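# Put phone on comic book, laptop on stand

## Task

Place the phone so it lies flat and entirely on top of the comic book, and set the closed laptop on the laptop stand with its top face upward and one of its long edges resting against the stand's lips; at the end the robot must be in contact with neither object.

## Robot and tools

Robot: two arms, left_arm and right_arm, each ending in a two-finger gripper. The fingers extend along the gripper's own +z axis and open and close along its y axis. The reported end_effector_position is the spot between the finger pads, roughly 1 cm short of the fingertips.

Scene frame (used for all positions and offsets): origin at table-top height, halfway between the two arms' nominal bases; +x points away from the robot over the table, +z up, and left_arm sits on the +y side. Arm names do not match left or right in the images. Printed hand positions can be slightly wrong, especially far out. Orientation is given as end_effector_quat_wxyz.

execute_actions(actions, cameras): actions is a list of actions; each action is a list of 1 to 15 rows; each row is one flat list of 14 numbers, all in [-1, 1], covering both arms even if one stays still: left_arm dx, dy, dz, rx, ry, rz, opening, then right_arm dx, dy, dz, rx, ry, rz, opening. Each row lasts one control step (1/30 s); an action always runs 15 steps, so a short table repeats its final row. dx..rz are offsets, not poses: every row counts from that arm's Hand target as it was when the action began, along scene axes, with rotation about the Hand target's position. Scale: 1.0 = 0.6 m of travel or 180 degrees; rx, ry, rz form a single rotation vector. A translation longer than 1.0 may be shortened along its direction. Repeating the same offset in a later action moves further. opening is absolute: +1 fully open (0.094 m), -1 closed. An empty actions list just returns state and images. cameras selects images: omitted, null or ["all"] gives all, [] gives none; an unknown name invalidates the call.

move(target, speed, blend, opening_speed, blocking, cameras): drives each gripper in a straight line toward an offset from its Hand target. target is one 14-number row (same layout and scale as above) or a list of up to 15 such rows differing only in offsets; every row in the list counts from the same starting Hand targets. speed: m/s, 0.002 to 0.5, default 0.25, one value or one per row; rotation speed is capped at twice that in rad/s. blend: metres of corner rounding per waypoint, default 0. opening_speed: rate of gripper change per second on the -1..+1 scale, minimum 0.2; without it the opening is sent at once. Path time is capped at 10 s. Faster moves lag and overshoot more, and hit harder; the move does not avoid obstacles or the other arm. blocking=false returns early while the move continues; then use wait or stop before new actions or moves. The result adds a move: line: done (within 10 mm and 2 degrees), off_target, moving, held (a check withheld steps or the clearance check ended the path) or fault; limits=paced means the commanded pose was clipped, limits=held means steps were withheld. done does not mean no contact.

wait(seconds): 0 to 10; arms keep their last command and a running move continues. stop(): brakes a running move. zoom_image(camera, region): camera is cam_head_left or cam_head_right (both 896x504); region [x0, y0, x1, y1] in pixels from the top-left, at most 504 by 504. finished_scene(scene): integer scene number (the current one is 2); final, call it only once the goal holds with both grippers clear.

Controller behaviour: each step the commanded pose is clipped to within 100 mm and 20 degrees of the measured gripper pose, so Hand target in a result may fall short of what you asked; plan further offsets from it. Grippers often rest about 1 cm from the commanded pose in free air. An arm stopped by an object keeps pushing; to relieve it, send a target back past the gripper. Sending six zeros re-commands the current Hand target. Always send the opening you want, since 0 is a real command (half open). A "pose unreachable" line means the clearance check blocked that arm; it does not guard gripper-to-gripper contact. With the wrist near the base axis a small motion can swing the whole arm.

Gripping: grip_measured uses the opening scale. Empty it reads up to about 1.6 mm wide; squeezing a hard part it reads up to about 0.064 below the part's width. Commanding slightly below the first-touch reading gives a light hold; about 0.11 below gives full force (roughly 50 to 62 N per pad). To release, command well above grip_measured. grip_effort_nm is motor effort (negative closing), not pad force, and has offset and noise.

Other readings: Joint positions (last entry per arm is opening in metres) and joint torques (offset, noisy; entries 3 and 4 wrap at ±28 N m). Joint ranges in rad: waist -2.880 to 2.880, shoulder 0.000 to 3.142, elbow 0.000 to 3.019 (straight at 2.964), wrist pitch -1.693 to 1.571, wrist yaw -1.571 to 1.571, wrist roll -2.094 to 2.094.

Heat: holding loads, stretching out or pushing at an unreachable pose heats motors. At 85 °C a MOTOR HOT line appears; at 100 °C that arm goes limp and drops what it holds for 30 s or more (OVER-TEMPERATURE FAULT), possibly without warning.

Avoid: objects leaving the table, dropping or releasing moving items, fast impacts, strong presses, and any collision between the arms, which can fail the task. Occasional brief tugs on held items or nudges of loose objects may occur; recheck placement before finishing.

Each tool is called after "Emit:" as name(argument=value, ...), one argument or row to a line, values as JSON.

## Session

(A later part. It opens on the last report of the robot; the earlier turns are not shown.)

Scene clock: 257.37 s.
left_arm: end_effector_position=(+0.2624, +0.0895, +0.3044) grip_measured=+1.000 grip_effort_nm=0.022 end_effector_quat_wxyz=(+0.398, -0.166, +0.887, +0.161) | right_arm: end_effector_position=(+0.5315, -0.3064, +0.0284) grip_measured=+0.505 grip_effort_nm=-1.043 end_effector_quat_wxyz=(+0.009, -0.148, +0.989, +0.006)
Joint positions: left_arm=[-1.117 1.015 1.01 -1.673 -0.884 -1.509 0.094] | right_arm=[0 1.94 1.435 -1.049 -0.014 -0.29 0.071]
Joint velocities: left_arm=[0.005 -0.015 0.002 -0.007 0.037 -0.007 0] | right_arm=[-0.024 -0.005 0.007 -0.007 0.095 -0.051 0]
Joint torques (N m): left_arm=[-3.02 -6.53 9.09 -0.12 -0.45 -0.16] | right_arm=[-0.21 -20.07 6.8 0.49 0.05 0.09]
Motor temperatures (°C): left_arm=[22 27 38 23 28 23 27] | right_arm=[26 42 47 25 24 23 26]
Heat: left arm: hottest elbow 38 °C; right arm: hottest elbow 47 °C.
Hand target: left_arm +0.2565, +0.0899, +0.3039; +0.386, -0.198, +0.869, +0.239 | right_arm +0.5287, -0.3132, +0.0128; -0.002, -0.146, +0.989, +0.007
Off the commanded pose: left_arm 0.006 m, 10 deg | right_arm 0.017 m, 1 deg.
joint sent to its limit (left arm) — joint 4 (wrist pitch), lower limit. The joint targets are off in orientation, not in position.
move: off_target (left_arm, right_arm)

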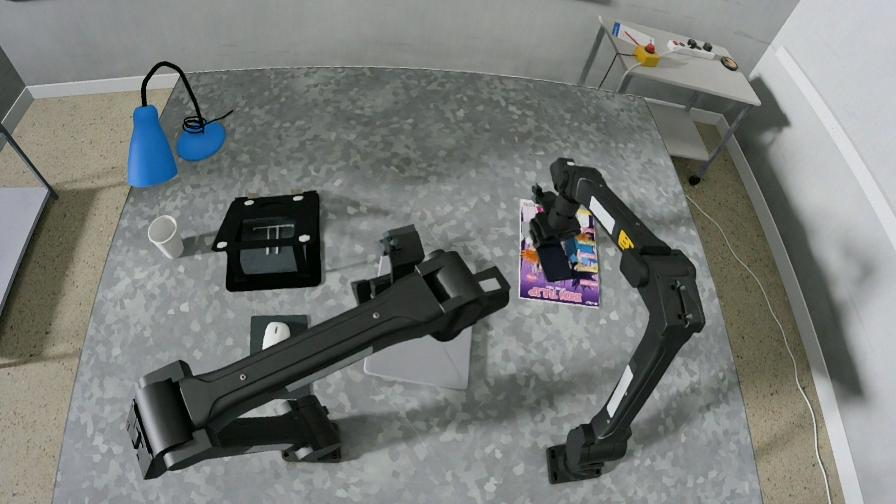

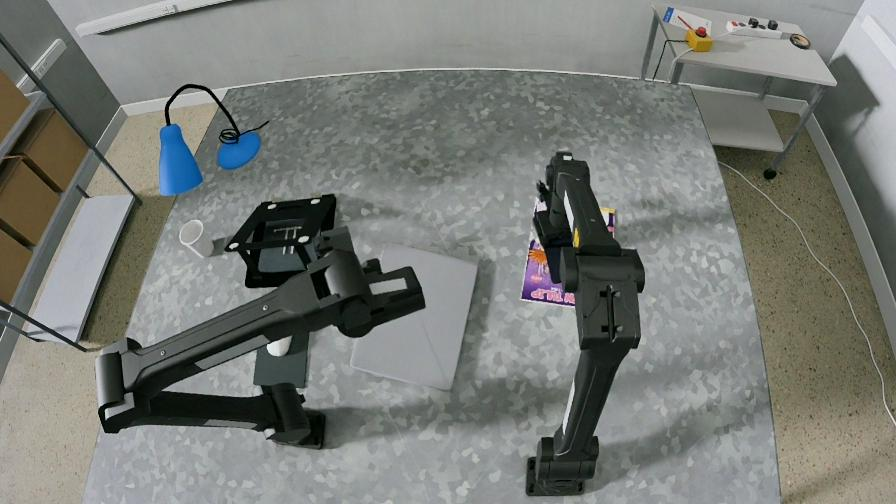

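Emit:
move(
  target=[0,0,0,0,0,0,1,0.0,0,-0.03,0,0,0.0,0.4],
  speed=0.05,
  cameras=[],
)

Scene clock: 259.80 s.
left_arm: end_effector_position=(+0.2624, +0.0895, +0.3044) grip_measured=+1.000 grip_effort_nm=0.017 end_effector_quat_wxyz=(+0.398, -0.166, +0.887, +0.161) | right_arm: end_effector_position=(+0.5341, -0.3067, +0.0202) grip_measured=+0.505 grip_effort_nm=-1.038 end_effector_quat_wxyz=(+0.015, -0.148, +0.989, +0.005)
Joint positions: left_arm=[-1.117 1.015 1.01 -1.673 -0.884 -1.509 0.094] | right_arm=[0 1.949 1.424 -1.017 -0.015 -0.291 0.071]
Joint velocities: left_arm=[-0.015 -0.005 0.002 -0.007 -0.037 0.022 0] | right_arm=[0.005 0.005 -0.002 0.002 0.007 -0.066 0]
Joint torques (N m): left_arm=[-2.61 -6.48 9.16 -0.14 -0.39 -0.11] | right_arm=[-0.26 -18.96 6.64 0.76 0.05 0.08]
Motor temperatures (°C): left_arm=[22 27 38 23 28 23 27] | right_arm=[26 42 47 25 24 23 26]
Heat: left arm: hottest elbow 38 °C; right arm: hottest elbow 47 °C.
Hand target: left_arm +0.2565, +0.0899, +0.3039; +0.386, -0.198, +0.869, +0.239 | right_arm +0.5286, -0.3133, -0.0051; -0.002, -0.146, +0.989, +0.007
Off the commanded pose: left_arm 0.006 m, 10 deg | right_arm 0.027 m, 2 deg.
joint sent to its limit (left arm) — joint 4 (wrist pitch), lower limit. The joint targets are off in orientation, not in position.
move: off_target (left_arm, right_arm)
No camera images: "cameras" was empty.

Emit:
move(
  target=[0,0,0,0,0,0,1,0.0,0,0,0,0,0.0,0.85],
  opening_speed=0.3,
)

Emit:
zoom_image(
  camera="cam_head_left",
  region=[500, 180, 640, 320],
)

Scene clock: 265.30 s.
left_arm: end_effector_position=(+0.2624, +0.0895, +0.3044) grip_measured=+1.000 grip_effort_nm=0.022 end_effector_quat_wxyz=(+0.398, -0.166, +0.887, +0.161) | right_arm: end_effector_position=(+0.5353, -0.3068, +0.0202) grip_measured=+0.848 grip_effort_nm=0.061 end_effector_quat_wxyz=(+0.018, -0.148, +0.989, +0.005)
Joint positions: left_arm=[-1.117 1.015 1.01 -1.673 -0.884 -1.509 0.094] | right_arm=[0 1.949 1.424 -1.012 -0.014 -0.292 0.087]
Joint velocities: left_arm=[0.005 -0.005 -0.002 0.007 0.007 0.007 0] | right_arm=[-0.005 -0.015 -0.012 -0.007 0.022 -0.051 0]
Joint torques (N m): left_arm=[-2.67 -6.59 9.14 -0.16 -0.43 -0.09] | right_arm=[-0.26 -19.14 6.64 0.57 0.06 0.09]
Motor temperatures (°C): left_arm=[22 27 38 23 28 23 27] | right_arm=[26 41 46 25 24 23 26]
Heat: left arm: hottest elbow 38 °C; right arm: hottest elbow 46 °C.
Hand target: left_arm +0.2565, +0.0899, +0.3039; +0.386, -0.198, +0.869, +0.239 | right_arm +0.5286, -0.3134, -0.0051; -0.002, -0.145, +0.989, +0.007
Off the commanded pose: left_arm 0.006 m, 10 deg | right_arm 0.027 m, 2 deg.
joint sent to its limit (left arm) — joint 4 (wrist pitch), lower limit. The joint targets are off in orientation, not in position.
move: off_target (left_arm, right_arm)

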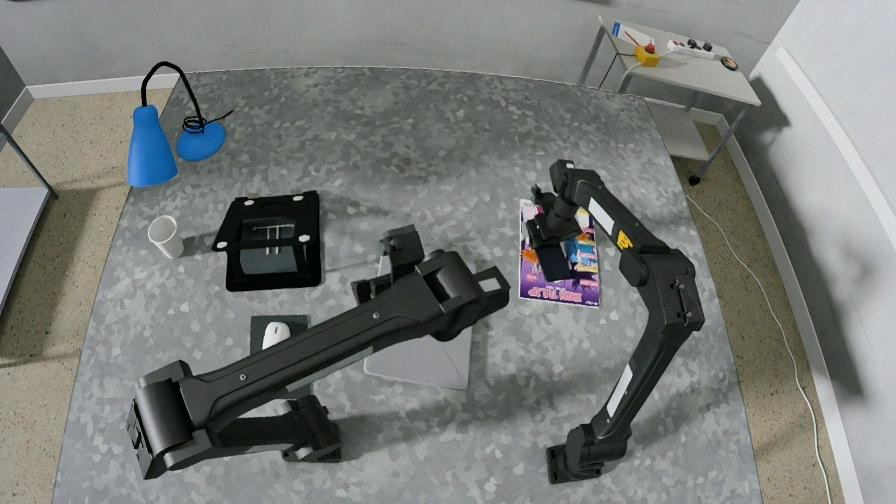

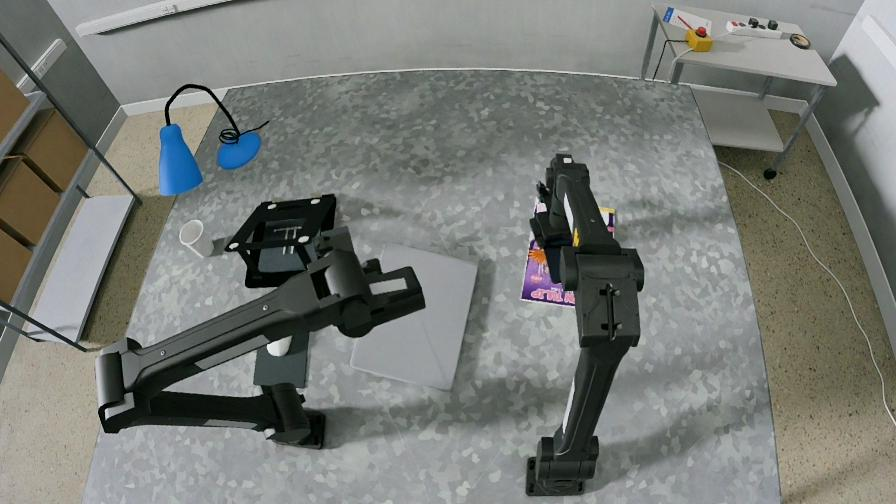

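Scaled by 3.600.

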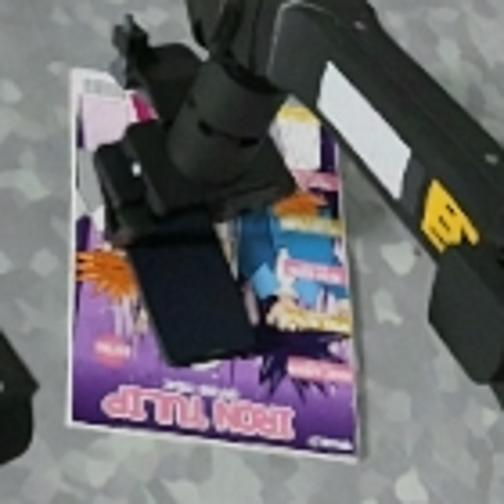

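Emit:
move(
  target=[
    [0,0,0,0,0,0,1,0.0,0,0.15,0,0,0.0,1],
    [0,0,0,0,0,0,1,-0.2,-0.2,0.35,0,0,0.0,1],
  ],
  blend=0.02,
)

Emit:
zoom_image(
  camera="cam_head_left",
  region=[500, 180, 640, 320],
)

Scene clock: 269.90 s.
left_arm: end_effector_position=(+0.2624, +0.0895, +0.3044) grip_measured=+1.000 grip_effort_nm=0.022 end_effector_quat_wxyz=(+0.398, -0.166, +0.887, +0.161) | right_arm: end_effector_position=(+0.4175, -0.4289, +0.2106) grip_measured=+0.999 grip_effort_nm=0.066 end_effector_quat_wxyz=(+0.008, -0.145, +0.989, +0.003)
Joint positions: left_arm=[-1.117 1.015 1.01 -1.673 -0.884 -1.509 0.094] | right_arm=[-0.266 1.545 1.402 -1.415 -0.011 -0.551 0.094]
Joint velocities: left_arm=[-0.005 -0.005 -0.002 0.007 0.007 -0.051 0] | right_arm=[-0.024 -0.005 -0.002 0.002 0.022 0.022 0]
Joint torques (N m): left_arm=[-2.14 -6.95 9.18 -0.05 -0.42 -0.12] | right_arm=[0.09 -16.79 7.79 -0.18 -0.01 0.09]
Motor temperatures (°C): left_arm=[22 27 38 23 28 23 27] | right_arm=[26 41 46 25 24 23 26]
Heat: left arm: hottest elbow 38 °C; right arm: hottest elbow 46 °C.
Hand target: left_arm +0.2565, +0.0899, +0.3039; +0.386, -0.198, +0.869, +0.239 | right_arm +0.4100, -0.4301, +0.2076; +0.000, -0.146, +0.989, +0.006
Off the commanded pose: left_arm 0.006 m, 10 deg | right_arm 0.012 m, 1 deg.
joint sent to its limit (left arm) — joint 4 (wrist pitch), lower limit. The joint targets are off in orientation, not in position.
move: off_target (left_arm, right_arm)

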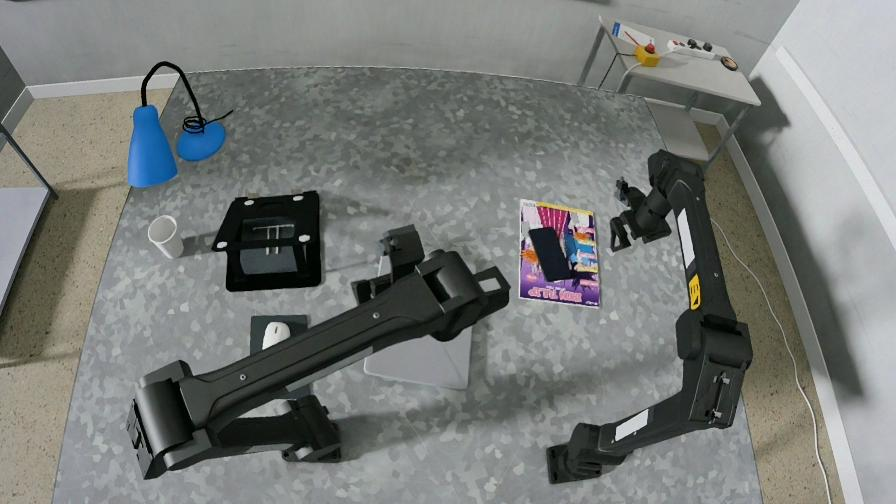

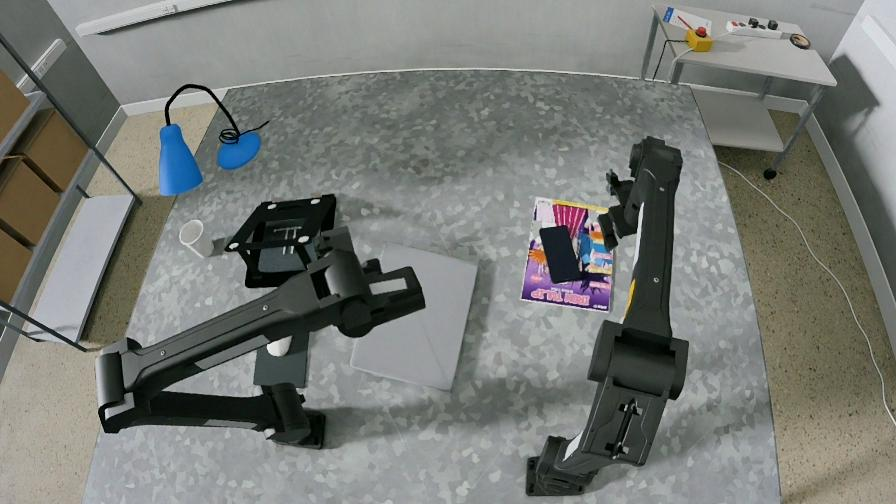

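Scaled by 3.600.

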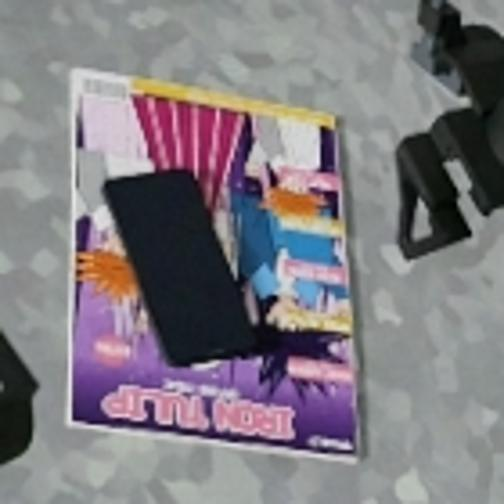

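Emit:
move(
  target=[
    [0.0725,0.683,-0.04,-0.159,0.257,-0.132,-1,0,0,0.05,0,0,0,-1],
  ],
)

Emit:
zoom_image(
  camera="cam_head_left",
  region=[340, 220, 500, 410],
)

Emit:
zoom_image(
  camera="cam_head_right",
  region=[320, 220, 500, 410],
)

Scene clock: 354.53 s.
left_arm: end_effector_position=(+0.2921, +0.4882, +0.2575) grip_measured=-0.987 grip_effort_nm=-0.696 end_effector_quat_wxyz=(-0.029, -0.002, +1.000, -0.009) | right_arm: end_effector_position=(+0.3993, -0.4241, +0.2111) grip_measured=-0.992 grip_effort_nm=-0.442 end_effector_quat_wxyz=(-0.027, -0.145, +0.989, +0.018)
Joint positions: left_arm=[0.718 1.307 1.279 -1.596 -0.026 0.742 0.001] | right_arm=[-0.266 1.545 1.402 -1.491 -0.011 -0.552 0]
Joint velocities: left_arm=[-0.005 -0.015 0.007 -0.007 -0.066 0.022 0] | right_arm=[-0.005 -0.005 -0.002 0.002 -0.051 -0.022 0.001]
Joint torques (N m): left_arm=[0.03 -10.75 16.24 -0.05 -0.02 0.14] | right_arm=[0.15 -17.9 12.36 -0.34 0.01 0.1]
Motor temperatures (°C): left_arm=[22 27 38 23 27 23 27] | right_arm=[26 38 47 25 24 23 25]
Heat: left arm: hottest elbow 38 °C; right arm: hottest elbow 47 °C.
Hand target: left_arm +0.3014, +0.5027, +0.2819; -0.009, -0.002, +1.000, +0.009 | right_arm +0.4105, -0.4298, +0.2376; +0.000, -0.145, +0.989, +0.006
Off the commanded pose: left_arm 0.026 m, 3 deg | right_arm 0.029 m, 3 deg.
move: off_target (left_arm, right_arm)

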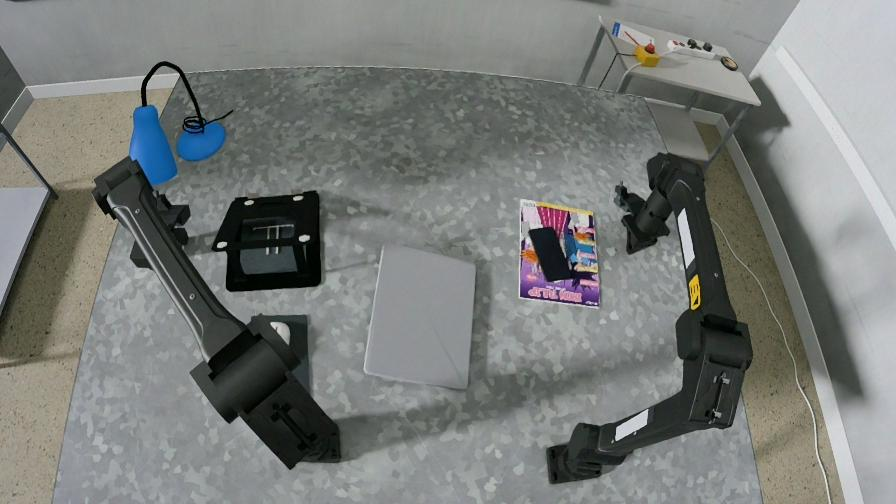

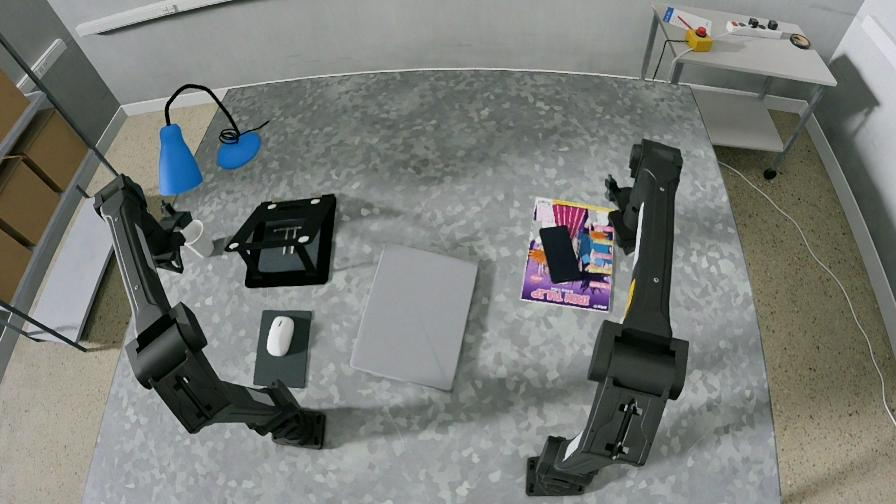

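Scaled by 2.653.

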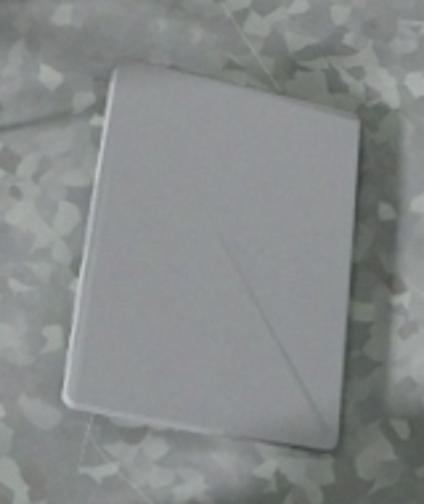

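Scaled by 2.653.

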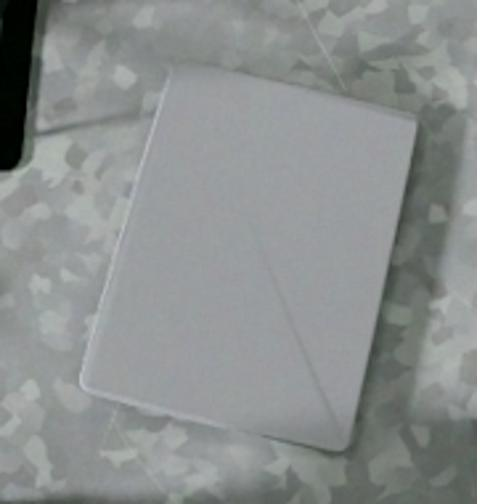

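Emit:
execute_actions(
  actions=[],
)

Emit:
zoom_image(
  camera="cam_head_left",
  region=[150, 120, 654, 430],
)

Scene clock: 379.07 s.
left_arm: end_effector_position=(+0.2920, +0.4882, +0.2575) grip_measured=-0.987 grip_effort_nm=-0.696 end_effector_quat_wxyz=(-0.029, -0.002, +1.000, -0.009) | right_arm: end_effector_position=(+0.3993, -0.4241, +0.2111) grip_measured=-0.992 grip_effort_nm=-0.437 end_effector_quat_wxyz=(-0.027, -0.145, +0.989, +0.018)
Joint positions: left_arm=[0.718 1.307 1.279 -1.596 -0.026 0.743 0.001] | right_arm=[-0.266 1.545 1.402 -1.491 -0.011 -0.552 0]
Joint velocities: left_arm=[-0.005 -0.005 -0.007 0.012 0.066 0.051 0] | right_arm=[-0.015 -0.015 -0.002 -0.012 0.022 -0.066 0]
Joint torques (N m): left_arm=[-1.38 -10.99 16.57 -0.12 -0.06 0.17] | right_arm=[0.15 -17.73 12.34 -0.32 0.01 0.1]
Motor temperatures (°C): left_arm=[22 27 44 23 27 23 27] | right_arm=[26 39 52 25 24 23 25]
Heat: left arm: hottest elbow 44 °C; right arm: hottest elbow 52 °C.
Hand target: left_arm +0.3014, +0.5027, +0.2819; -0.009, -0.002, +1.000, +0.009 | right_arm +0.4105, -0.4298, +0.2376; +0.000, -0.145, +0.989, +0.006
Tool commands: left_gripper/opening=-1.0 right_gripper/opening=-1.0
Off the commanded pose: left_arm 0.026 m, 3 deg | right_arm 0.029 m, 3 deg.

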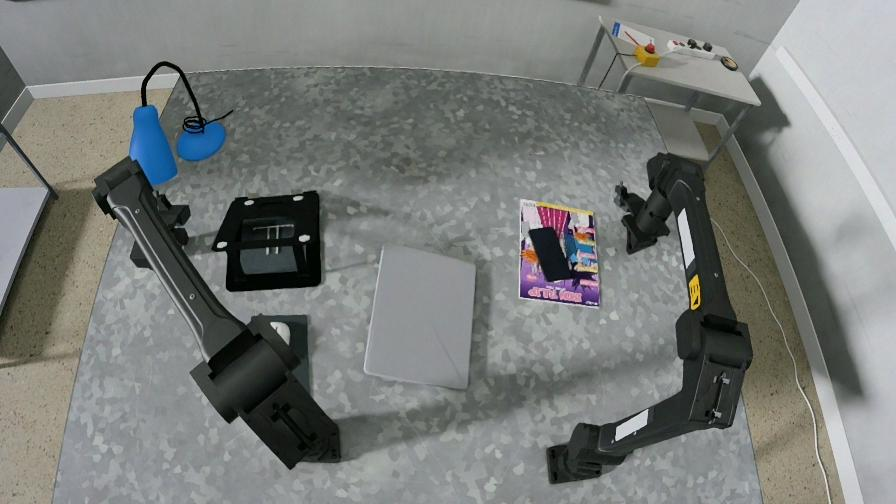

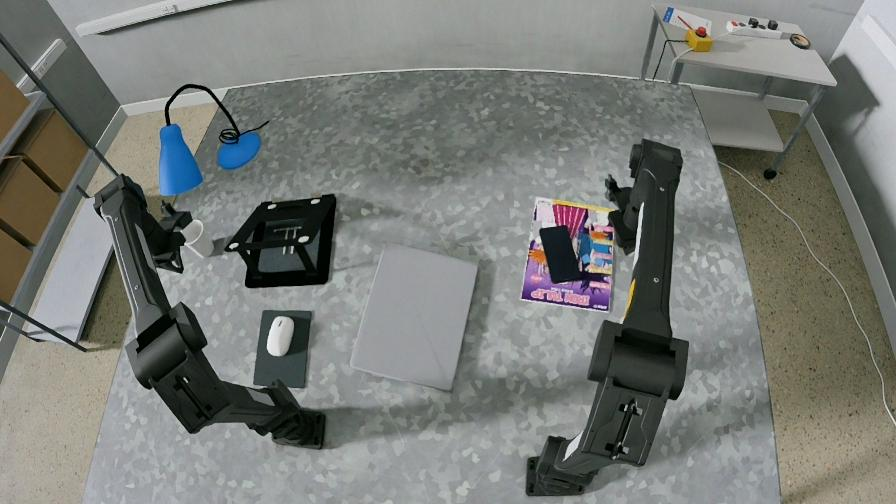

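Scaled by 1.000.

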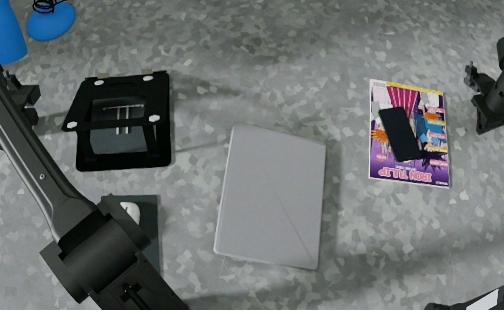

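Emit:
zoom_image(
  camera="cam_head_left",
  region=[190, 160, 350, 310],
)

Emit:
zoom_image(
  camera="cam_head_right",
  region=[200, 160, 360, 310],
)

Scaled by 3.150.

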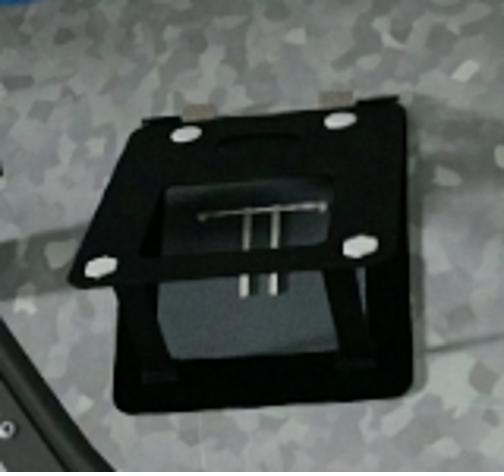

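Scaled by 3.150.

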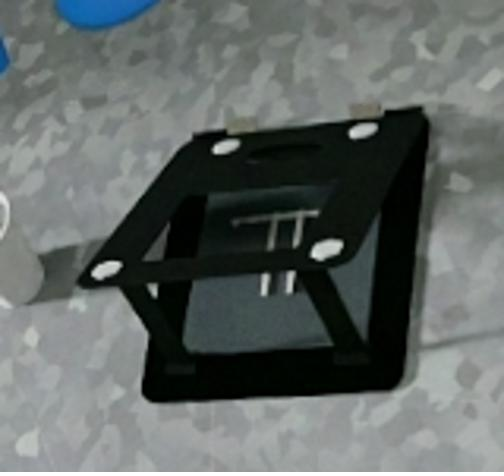

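Emit:
move(
  target=[-0.169,0.162,0.03,0,0,0,-1,-0.134,0.633,0.037,0,0,0.102,-1],
  cameras=[],
)

Emit:
move(
  target=[0,0,0,0,0,0,-1,-0.233,0.517,-0.067,0,0,0.167,-1],
)

Scene clock: 401.20 s.
left_arm: end_effector_position=(+0.1966, +0.5845, +0.2769) grip_measured=-0.987 grip_effort_nm=-0.696 end_effector_quat_wxyz=(-0.022, -0.002, +1.000, -0.012) | right_arm: end_effector_position=(+0.3189, -0.0573, +0.2446) grip_measured=-0.992 grip_effort_nm=-0.437 end_effector_quat_wxyz=(-0.017, -0.303, +0.953, +0.005)
Joint positions: left_arm=[1.083 1.355 1.375 -1.63 -0.029 1.107 0.001] | right_arm=[0.619 1.483 1.422 -1.538 -0.021 0.008 0]
Joint velocities: left_arm=[-0.024 -0.005 -0.007 0.017 -0.037 0.051 0.001] | right_arm=[-0.005 0.015 -0.017 -0.007 0.066 0.022 0]
Joint torques (N m): left_arm=[-0.73 -10.52 16.43 -0.16 0.11 0.11] | right_arm=[0.85 -13.16 13.03 -0.43 0.1 0.25]
Motor temperatures (°C): left_arm=[22 27 46 23 27 23 27] | right_arm=[26 39 54 25 24 23 25]
Heat: left arm: hottest elbow 46 °C; right arm: hottest elbow 54 °C.
Hand target: left_arm +0.2005, +0.6015, +0.2989; -0.010, -0.002, +1.000, +0.009 | right_arm +0.3322, -0.0460, +0.2554; -0.007, -0.301, +0.953, +0.007
Off the commanded pose: left_arm 0.028 m, 3 deg | right_arm 0.020 m, 2 deg.
move: off_target (left_arm, right_arm)
No camera images: "cameras" was empty.

Scene clock: 403.50 s.
left_arm: end_effector_position=(+0.1966, +0.5845, +0.2769) grip_measured=-0.987 grip_effort_nm=-0.696 end_effector_quat_wxyz=(-0.022, -0.002, +1.000, -0.012) | right_arm: end_effector_position=(+0.1881, +0.2508, +0.2094) grip_measured=-0.992 grip_effort_nm=-0.437 end_effector_quat_wxyz=(-0.015, -0.535, +0.845, +0.002)
Joint positions: left_arm=[1.083 1.355 1.375 -1.63 -0.029 1.108 0.001] | right_arm=[1.193 1.953 1.95 -1.59 -0.021 0.069 0]
Joint velocities: left_arm=[0.005 0.005 -0.017 -0.012 0.007 -0.022 -0.001] | right_arm=[0.005 -0.015 -0.007 -0.007 0.007 0.037 -0.001]
Joint torques (N m): left_arm=[-0.62 -10.64 16.58 -0.08 0.05 0.16] | right_arm=[0.56 -20.25 13.01 -0.5 0 0.08]
Motor temperatures (°C): left_arm=[22 27 46 23 27 23 27] | right_arm=[26 39 54 25 24 23 25]
Heat: left arm: hottest elbow 46 °C; right arm: hottest elbow 54 °C.
Hand target: left_arm +0.2005, +0.6015, +0.2989; -0.010, -0.003, +1.000, +0.009 | right_arm +0.1936, +0.2654, +0.2092; -0.012, -0.538, +0.843, +0.005
Off the commanded pose: left_arm 0.028 m, 3 deg | right_arm 0.015 m, 1 deg.
move: off_target (left_arm, right_arm)

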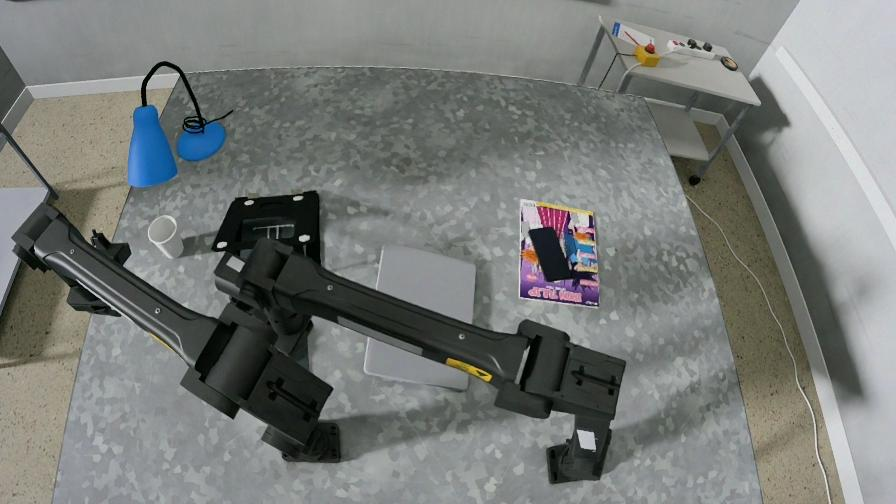

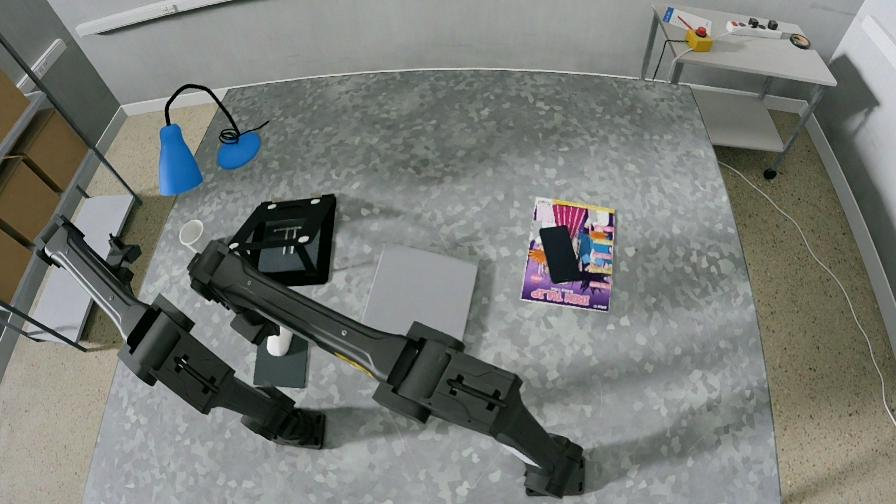

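Emit:
move(
  target=[0,0,0,0,0,0,-1,0,0.0,-0.305,0.008,0,0,-1],
  speed=0.15,
)

Emit:
zoom_image(
  camera="cam_head_right",
  region=[180, 220, 480, 420],
)

Scene clock: 408.20 s.
left_arm: end_effector_position=(+0.1966, +0.5845, +0.2769) grip_measured=-0.987 grip_effort_nm=-0.696 end_effector_quat_wxyz=(-0.022, -0.001, +1.000, -0.012) | right_arm: end_effector_position=(+0.1926, +0.2659, +0.0493) grip_measured=-0.992 grip_effort_nm=-0.437 end_effector_quat_wxyz=(+0.007, -0.538, +0.843, +0.023)
Joint positions: left_arm=[1.083 1.355 1.375 -1.63 -0.029 1.108 0.001] | right_arm=[1.193 2.042 1.661 -1.151 -0.028 0.062 0]
Joint velocities: left_arm=[0.005 -0.015 -0.002 0.002 -0.066 0.022 -0.001] | right_arm=[-0.015 -0.005 -0.017 -0.002 -0.051 0.022 0]
Joint torques (N m): left_arm=[-0.03 -10.4 16.5 -0.17 0.07 0.05] | right_arm=[0.09 -21.77 7.65 0.55 -0.06 0.09]
Motor temperatures (°C): left_arm=[22 27 46 23 27 23 27] | right_arm=[26 39 53 25 24 23 25]
Heat: left arm: hottest elbow 46 °C; right arm: hottest elbow 53 °C.
Hand target: left_arm +0.2005, +0.6015, +0.2989; -0.010, -0.002, +1.000, +0.009 | right_arm +0.1951, +0.2624, +0.0263; -0.005, -0.539, +0.842, +0.015
Off the commanded pose: left_arm 0.028 m, 3 deg | right_arm 0.023 m, 2 deg.
move: off_target (left_arm, right_arm)

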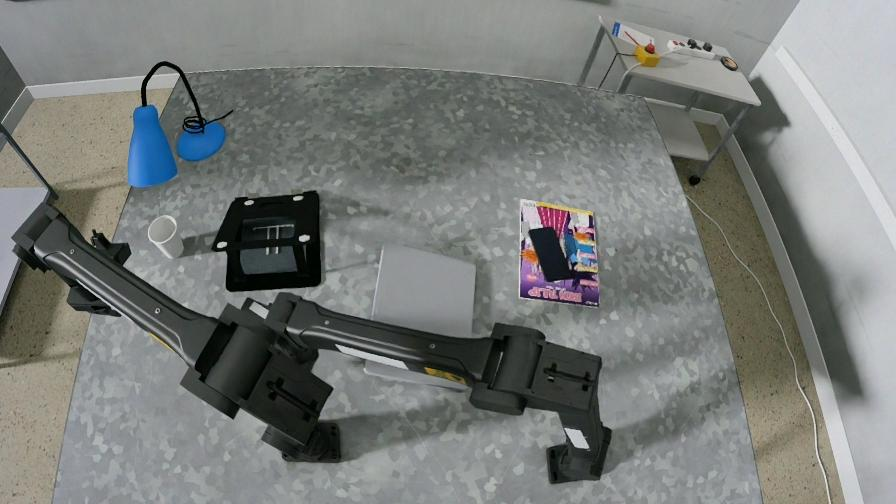

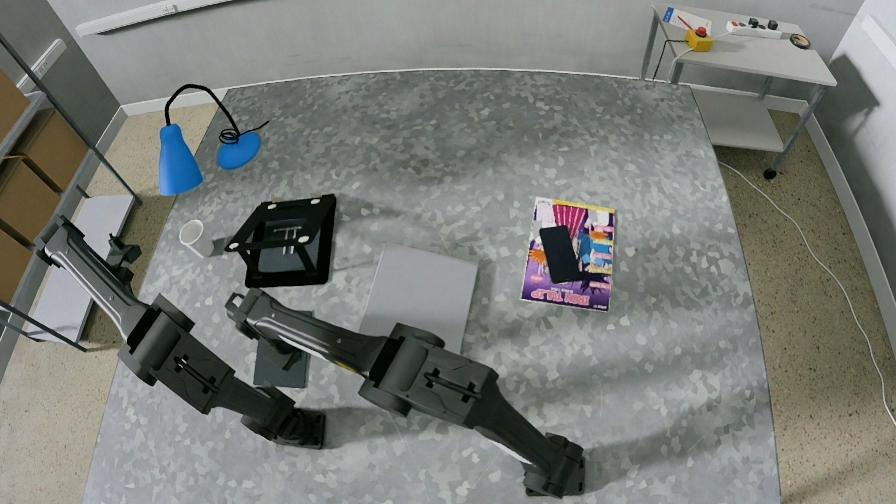

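Scaled by 1.680.

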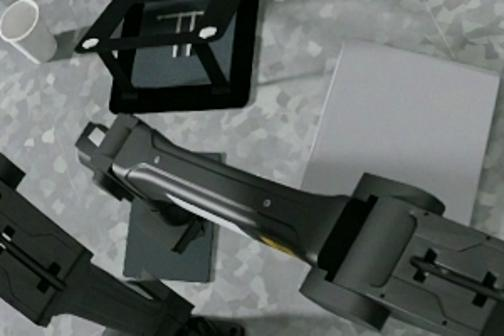

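Emit:
zoom_image(
  camera="cam_head_right",
  region=[220, 270, 340, 390],
)

Emit:
zoom_image(
  camera="cam_head_left",
  region=[220, 280, 340, 400],
)

Scaled by 4.200.

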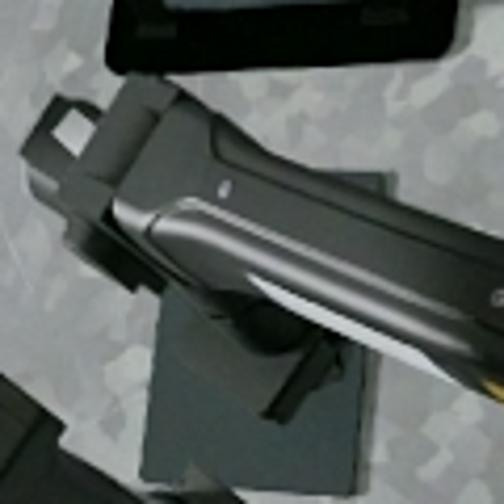

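Scaled by 4.200.

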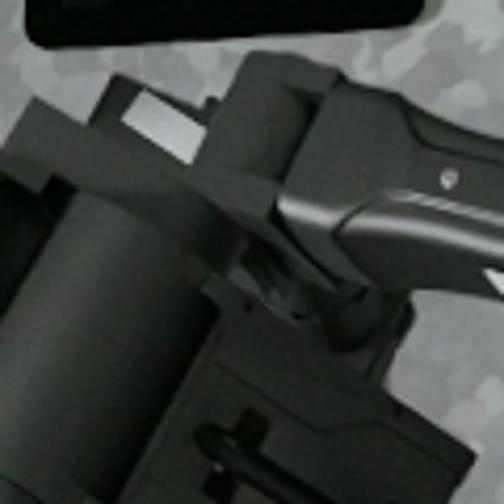

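Emit:
move(
  target=[-0.1,0.02,0,0,0,0,-1,0,-0.083,0.0,0,0,0,-1],
  speed=0.15,
  cameras=["cam_head_right","cam_head_left"],
)

Emit:
zoom_image(
  camera="cam_head_right",
  region=[220, 270, 380, 400],
)

Emit:
zoom_image(
  camera="cam_head_left",
  region=[220, 270, 380, 400],
)

Scene clock: 418.43 s.
left_arm: end_effector_position=(+0.1416, +0.6058, +0.2769) grip_measured=-0.987 grip_effort_nm=-0.696 end_effector_quat_wxyz=(-0.020, -0.002, +1.000, -0.015) | right_arm: end_effector_position=(+0.1907, +0.2165, +0.0261) grip_measured=-0.992 grip_effort_nm=-0.442 end_effector_quat_wxyz=(-0.009, -0.539, +0.842, +0.013)
Joint positions: left_arm=[1.239 1.355 1.375 -1.63 -0.029 1.263 0.001] | right_arm=[1.164 1.979 1.49 -1.082 -0.031 0.03 0]
Joint velocities: left_arm=[-0.005 -0.015 -0.002 0.022 0.095 0.095 0.001] | right_arm=[0.005 -0.005 -0.002 -0.022 -0.051 -0.037 -0.001]
Joint torques (N m): left_arm=[-0.03 -12.28 13.97 -0.09 0.12 0.09] | right_arm=[-0.09 -23.71 6.64 0.55 0.01 0.09]
Motor temperatures (°C): left_arm=[22 27 46 23 27 23 27] | right_arm=[26 41 52 25 24 23 25]
Heat: left arm: hottest elbow 46 °C; right arm: hottest elbow 52 °C.
Hand target: left_arm +0.1403, +0.6141, +0.2985; -0.011, -0.002, +1.000, +0.009 | right_arm +0.1947, +0.2126, +0.0270; -0.005, -0.538, +0.842, +0.015
Off the commanded pose: left_arm 0.023 m, 3 deg | right_arm 0.006 m, 0 deg.
move: off_target (left_arm)

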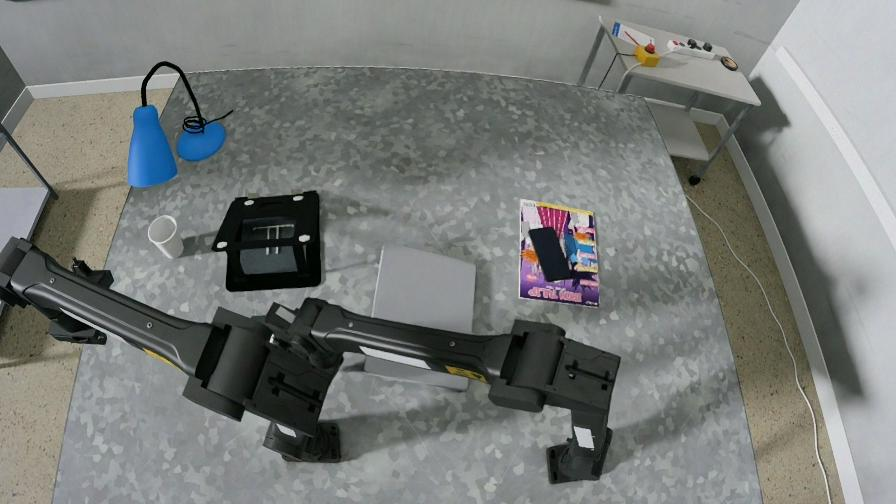

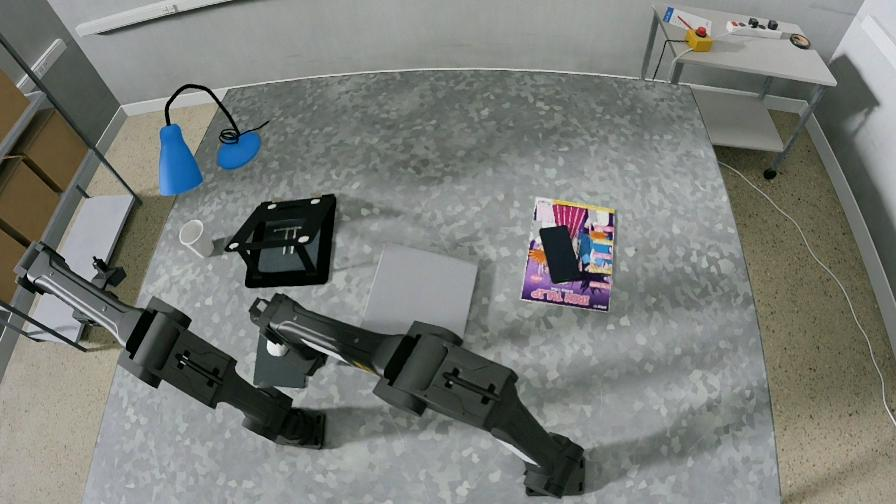

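Scaled by 3.150.

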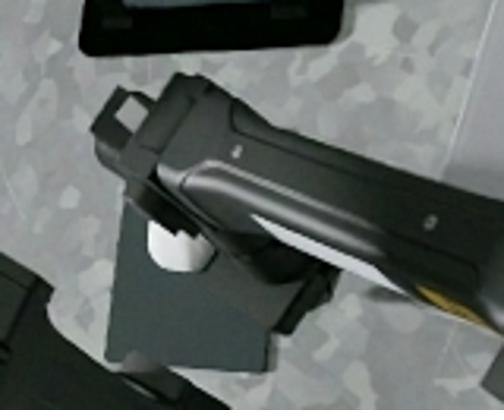

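Scaled by 3.150.

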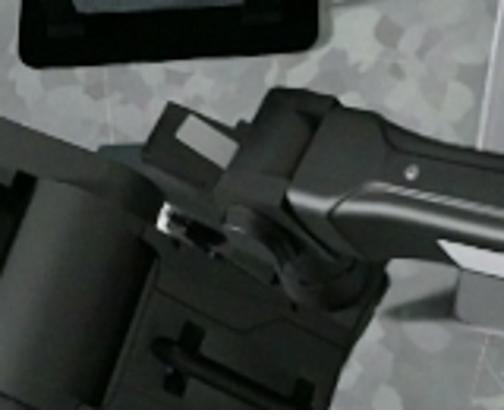

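Emit:
move(
  target=[0,0,0,0,0,0,-1,0,-0.133,-0.01,0,0,0,-1],
  speed=0.12,
)

Emit:
zoom_image(
  camera="cam_head_left",
  region=[220, 220, 500, 420],
)

Scene clock: 423.33 s.
left_arm: end_effector_position=(+0.1416, +0.6058, +0.2769) grip_measured=-0.987 grip_effort_nm=-0.696 end_effector_quat_wxyz=(-0.020, -0.002, +1.000, -0.015) | right_arm: end_effector_position=(+0.1896, +0.1455, +0.0258) grip_measured=-0.992 grip_effort_nm=-0.432 end_effector_quat_wxyz=(+0.000, -0.542, +0.840, +0.019)
Joint positions: left_arm=[1.239 1.355 1.375 -1.63 -0.029 1.263 0.001] | right_arm=[1.11 1.823 1.244 -0.973 -0.033 -0.03 0]
Joint velocities: left_arm=[0.005 -0.024 -0.002 0.002 -0.037 -0.007 -0.001] | right_arm=[0.005 -0.005 -0.002 0.002 -0.022 0.007 0.001]
Joint torques (N m): left_arm=[-0.67 -12.57 14.11 0.01 0.12 0.14] | right_arm=[-0.79 -20.48 5.56 0.34 0.06 0.1]
Motor temperatures (°C): left_arm=[22 27 46 23 27 23 27] | right_arm=[26 41 51 25 24 23 25]
Heat: left arm: hottest elbow 46 °C; right arm: hottest elbow 51 °C.
Hand target: left_arm +0.1403, +0.6141, +0.2985; -0.011, -0.002, +1.000, +0.009 | right_arm +0.1939, +0.1329, +0.0223; -0.005, -0.539, +0.842, +0.015
Off the commanded pose: left_arm 0.023 m, 3 deg | right_arm 0.014 m, 1 deg.
move: off_target (left_arm, right_arm)

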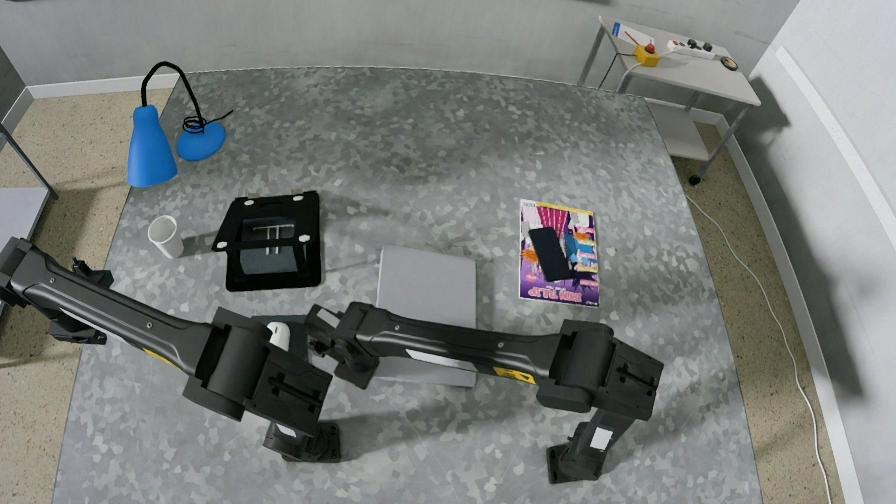

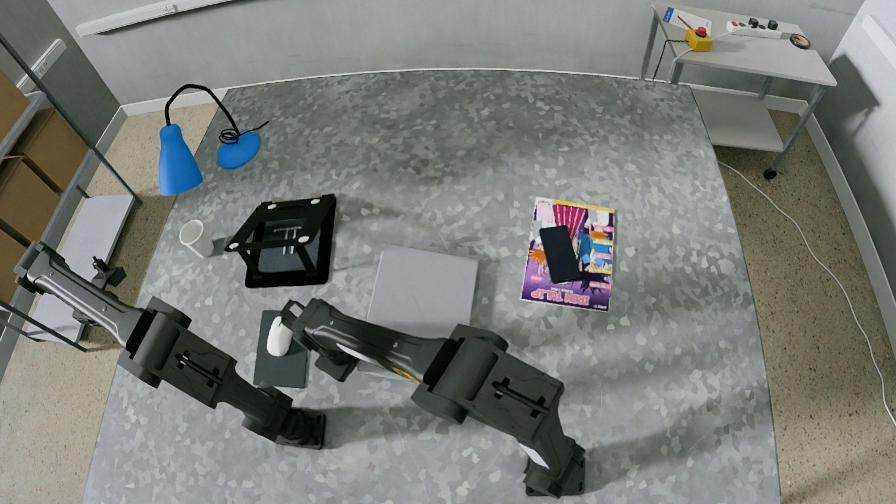

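Scaled by 1.800.

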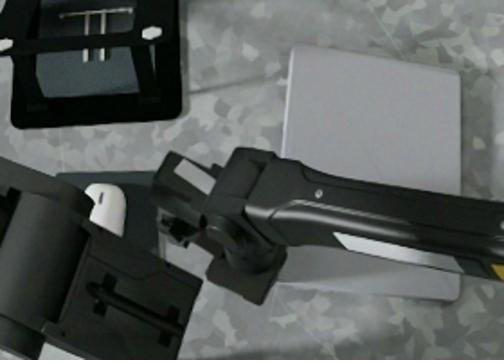

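Emit:
move(
  target=[0,0,0,0,0,0,-1,0,-0.2,-0.005,0,0,-0.067,-1],
  speed=0.12,
  cameras=["cam_head_left"],
)

Emit:
zoom_image(
  camera="cam_head_left",
  region=[270, 220, 550, 420],
)

Scene clock: 429.00 s.
left_arm: end_effector_position=(+0.1416, +0.6058, +0.2769) grip_measured=-0.987 grip_effort_nm=-0.701 end_effector_quat_wxyz=(-0.020, -0.002, +1.000, -0.015) | right_arm: end_effector_position=(+0.1886, +0.0223, +0.0234) grip_measured=-0.992 grip_effort_nm=-0.432 end_effector_quat_wxyz=(-0.005, -0.457, +0.889, +0.019)
Joint positions: left_arm=[1.239 1.355 1.375 -1.63 -0.029 1.263 0.001] | right_arm=[0.974 1.592 0.917 -0.887 -0.038 0.03 0]
Joint velocities: left_arm=[-0.005 -0.015 -0.012 -0.002 0.051 0.007 -0.001] | right_arm=[-0.015 0.005 -0.017 -0.002 0.051 0.066 0.001]
Joint torques (N m): left_arm=[-0.03 -12.63 14.11 -0.18 0.11 0.11] | right_arm=[-0.85 -16.26 5.42 0.54 0.25 0.18]
Motor temperatures (°C): left_arm=[22 27 46 23 27 23 27] | right_arm=[26 42 50 25 24 23 25]
Heat: left arm: hottest elbow 46 °C; right arm: hottest elbow 50 °C.
Hand target: left_arm +0.1403, +0.6141, +0.2985; -0.011, -0.002, +1.000, +0.009 | right_arm +0.1928, +0.0130, +0.0212; -0.002, -0.447, +0.894, +0.016
Off the commanded pose: left_arm 0.023 m, 3 deg | right_arm 0.012 m, 1 deg.
move: off_target (left_arm, right_arm)
Images, in order (width x height): cam_head_left 896x504.

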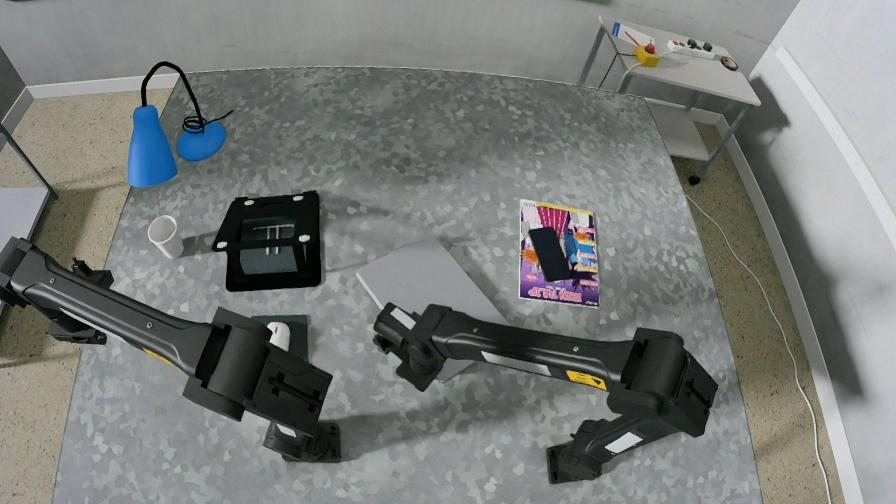

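Scaled by 1.800.

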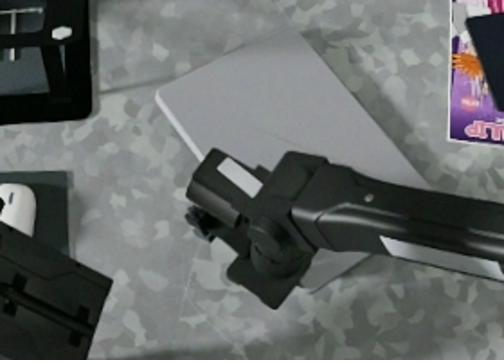

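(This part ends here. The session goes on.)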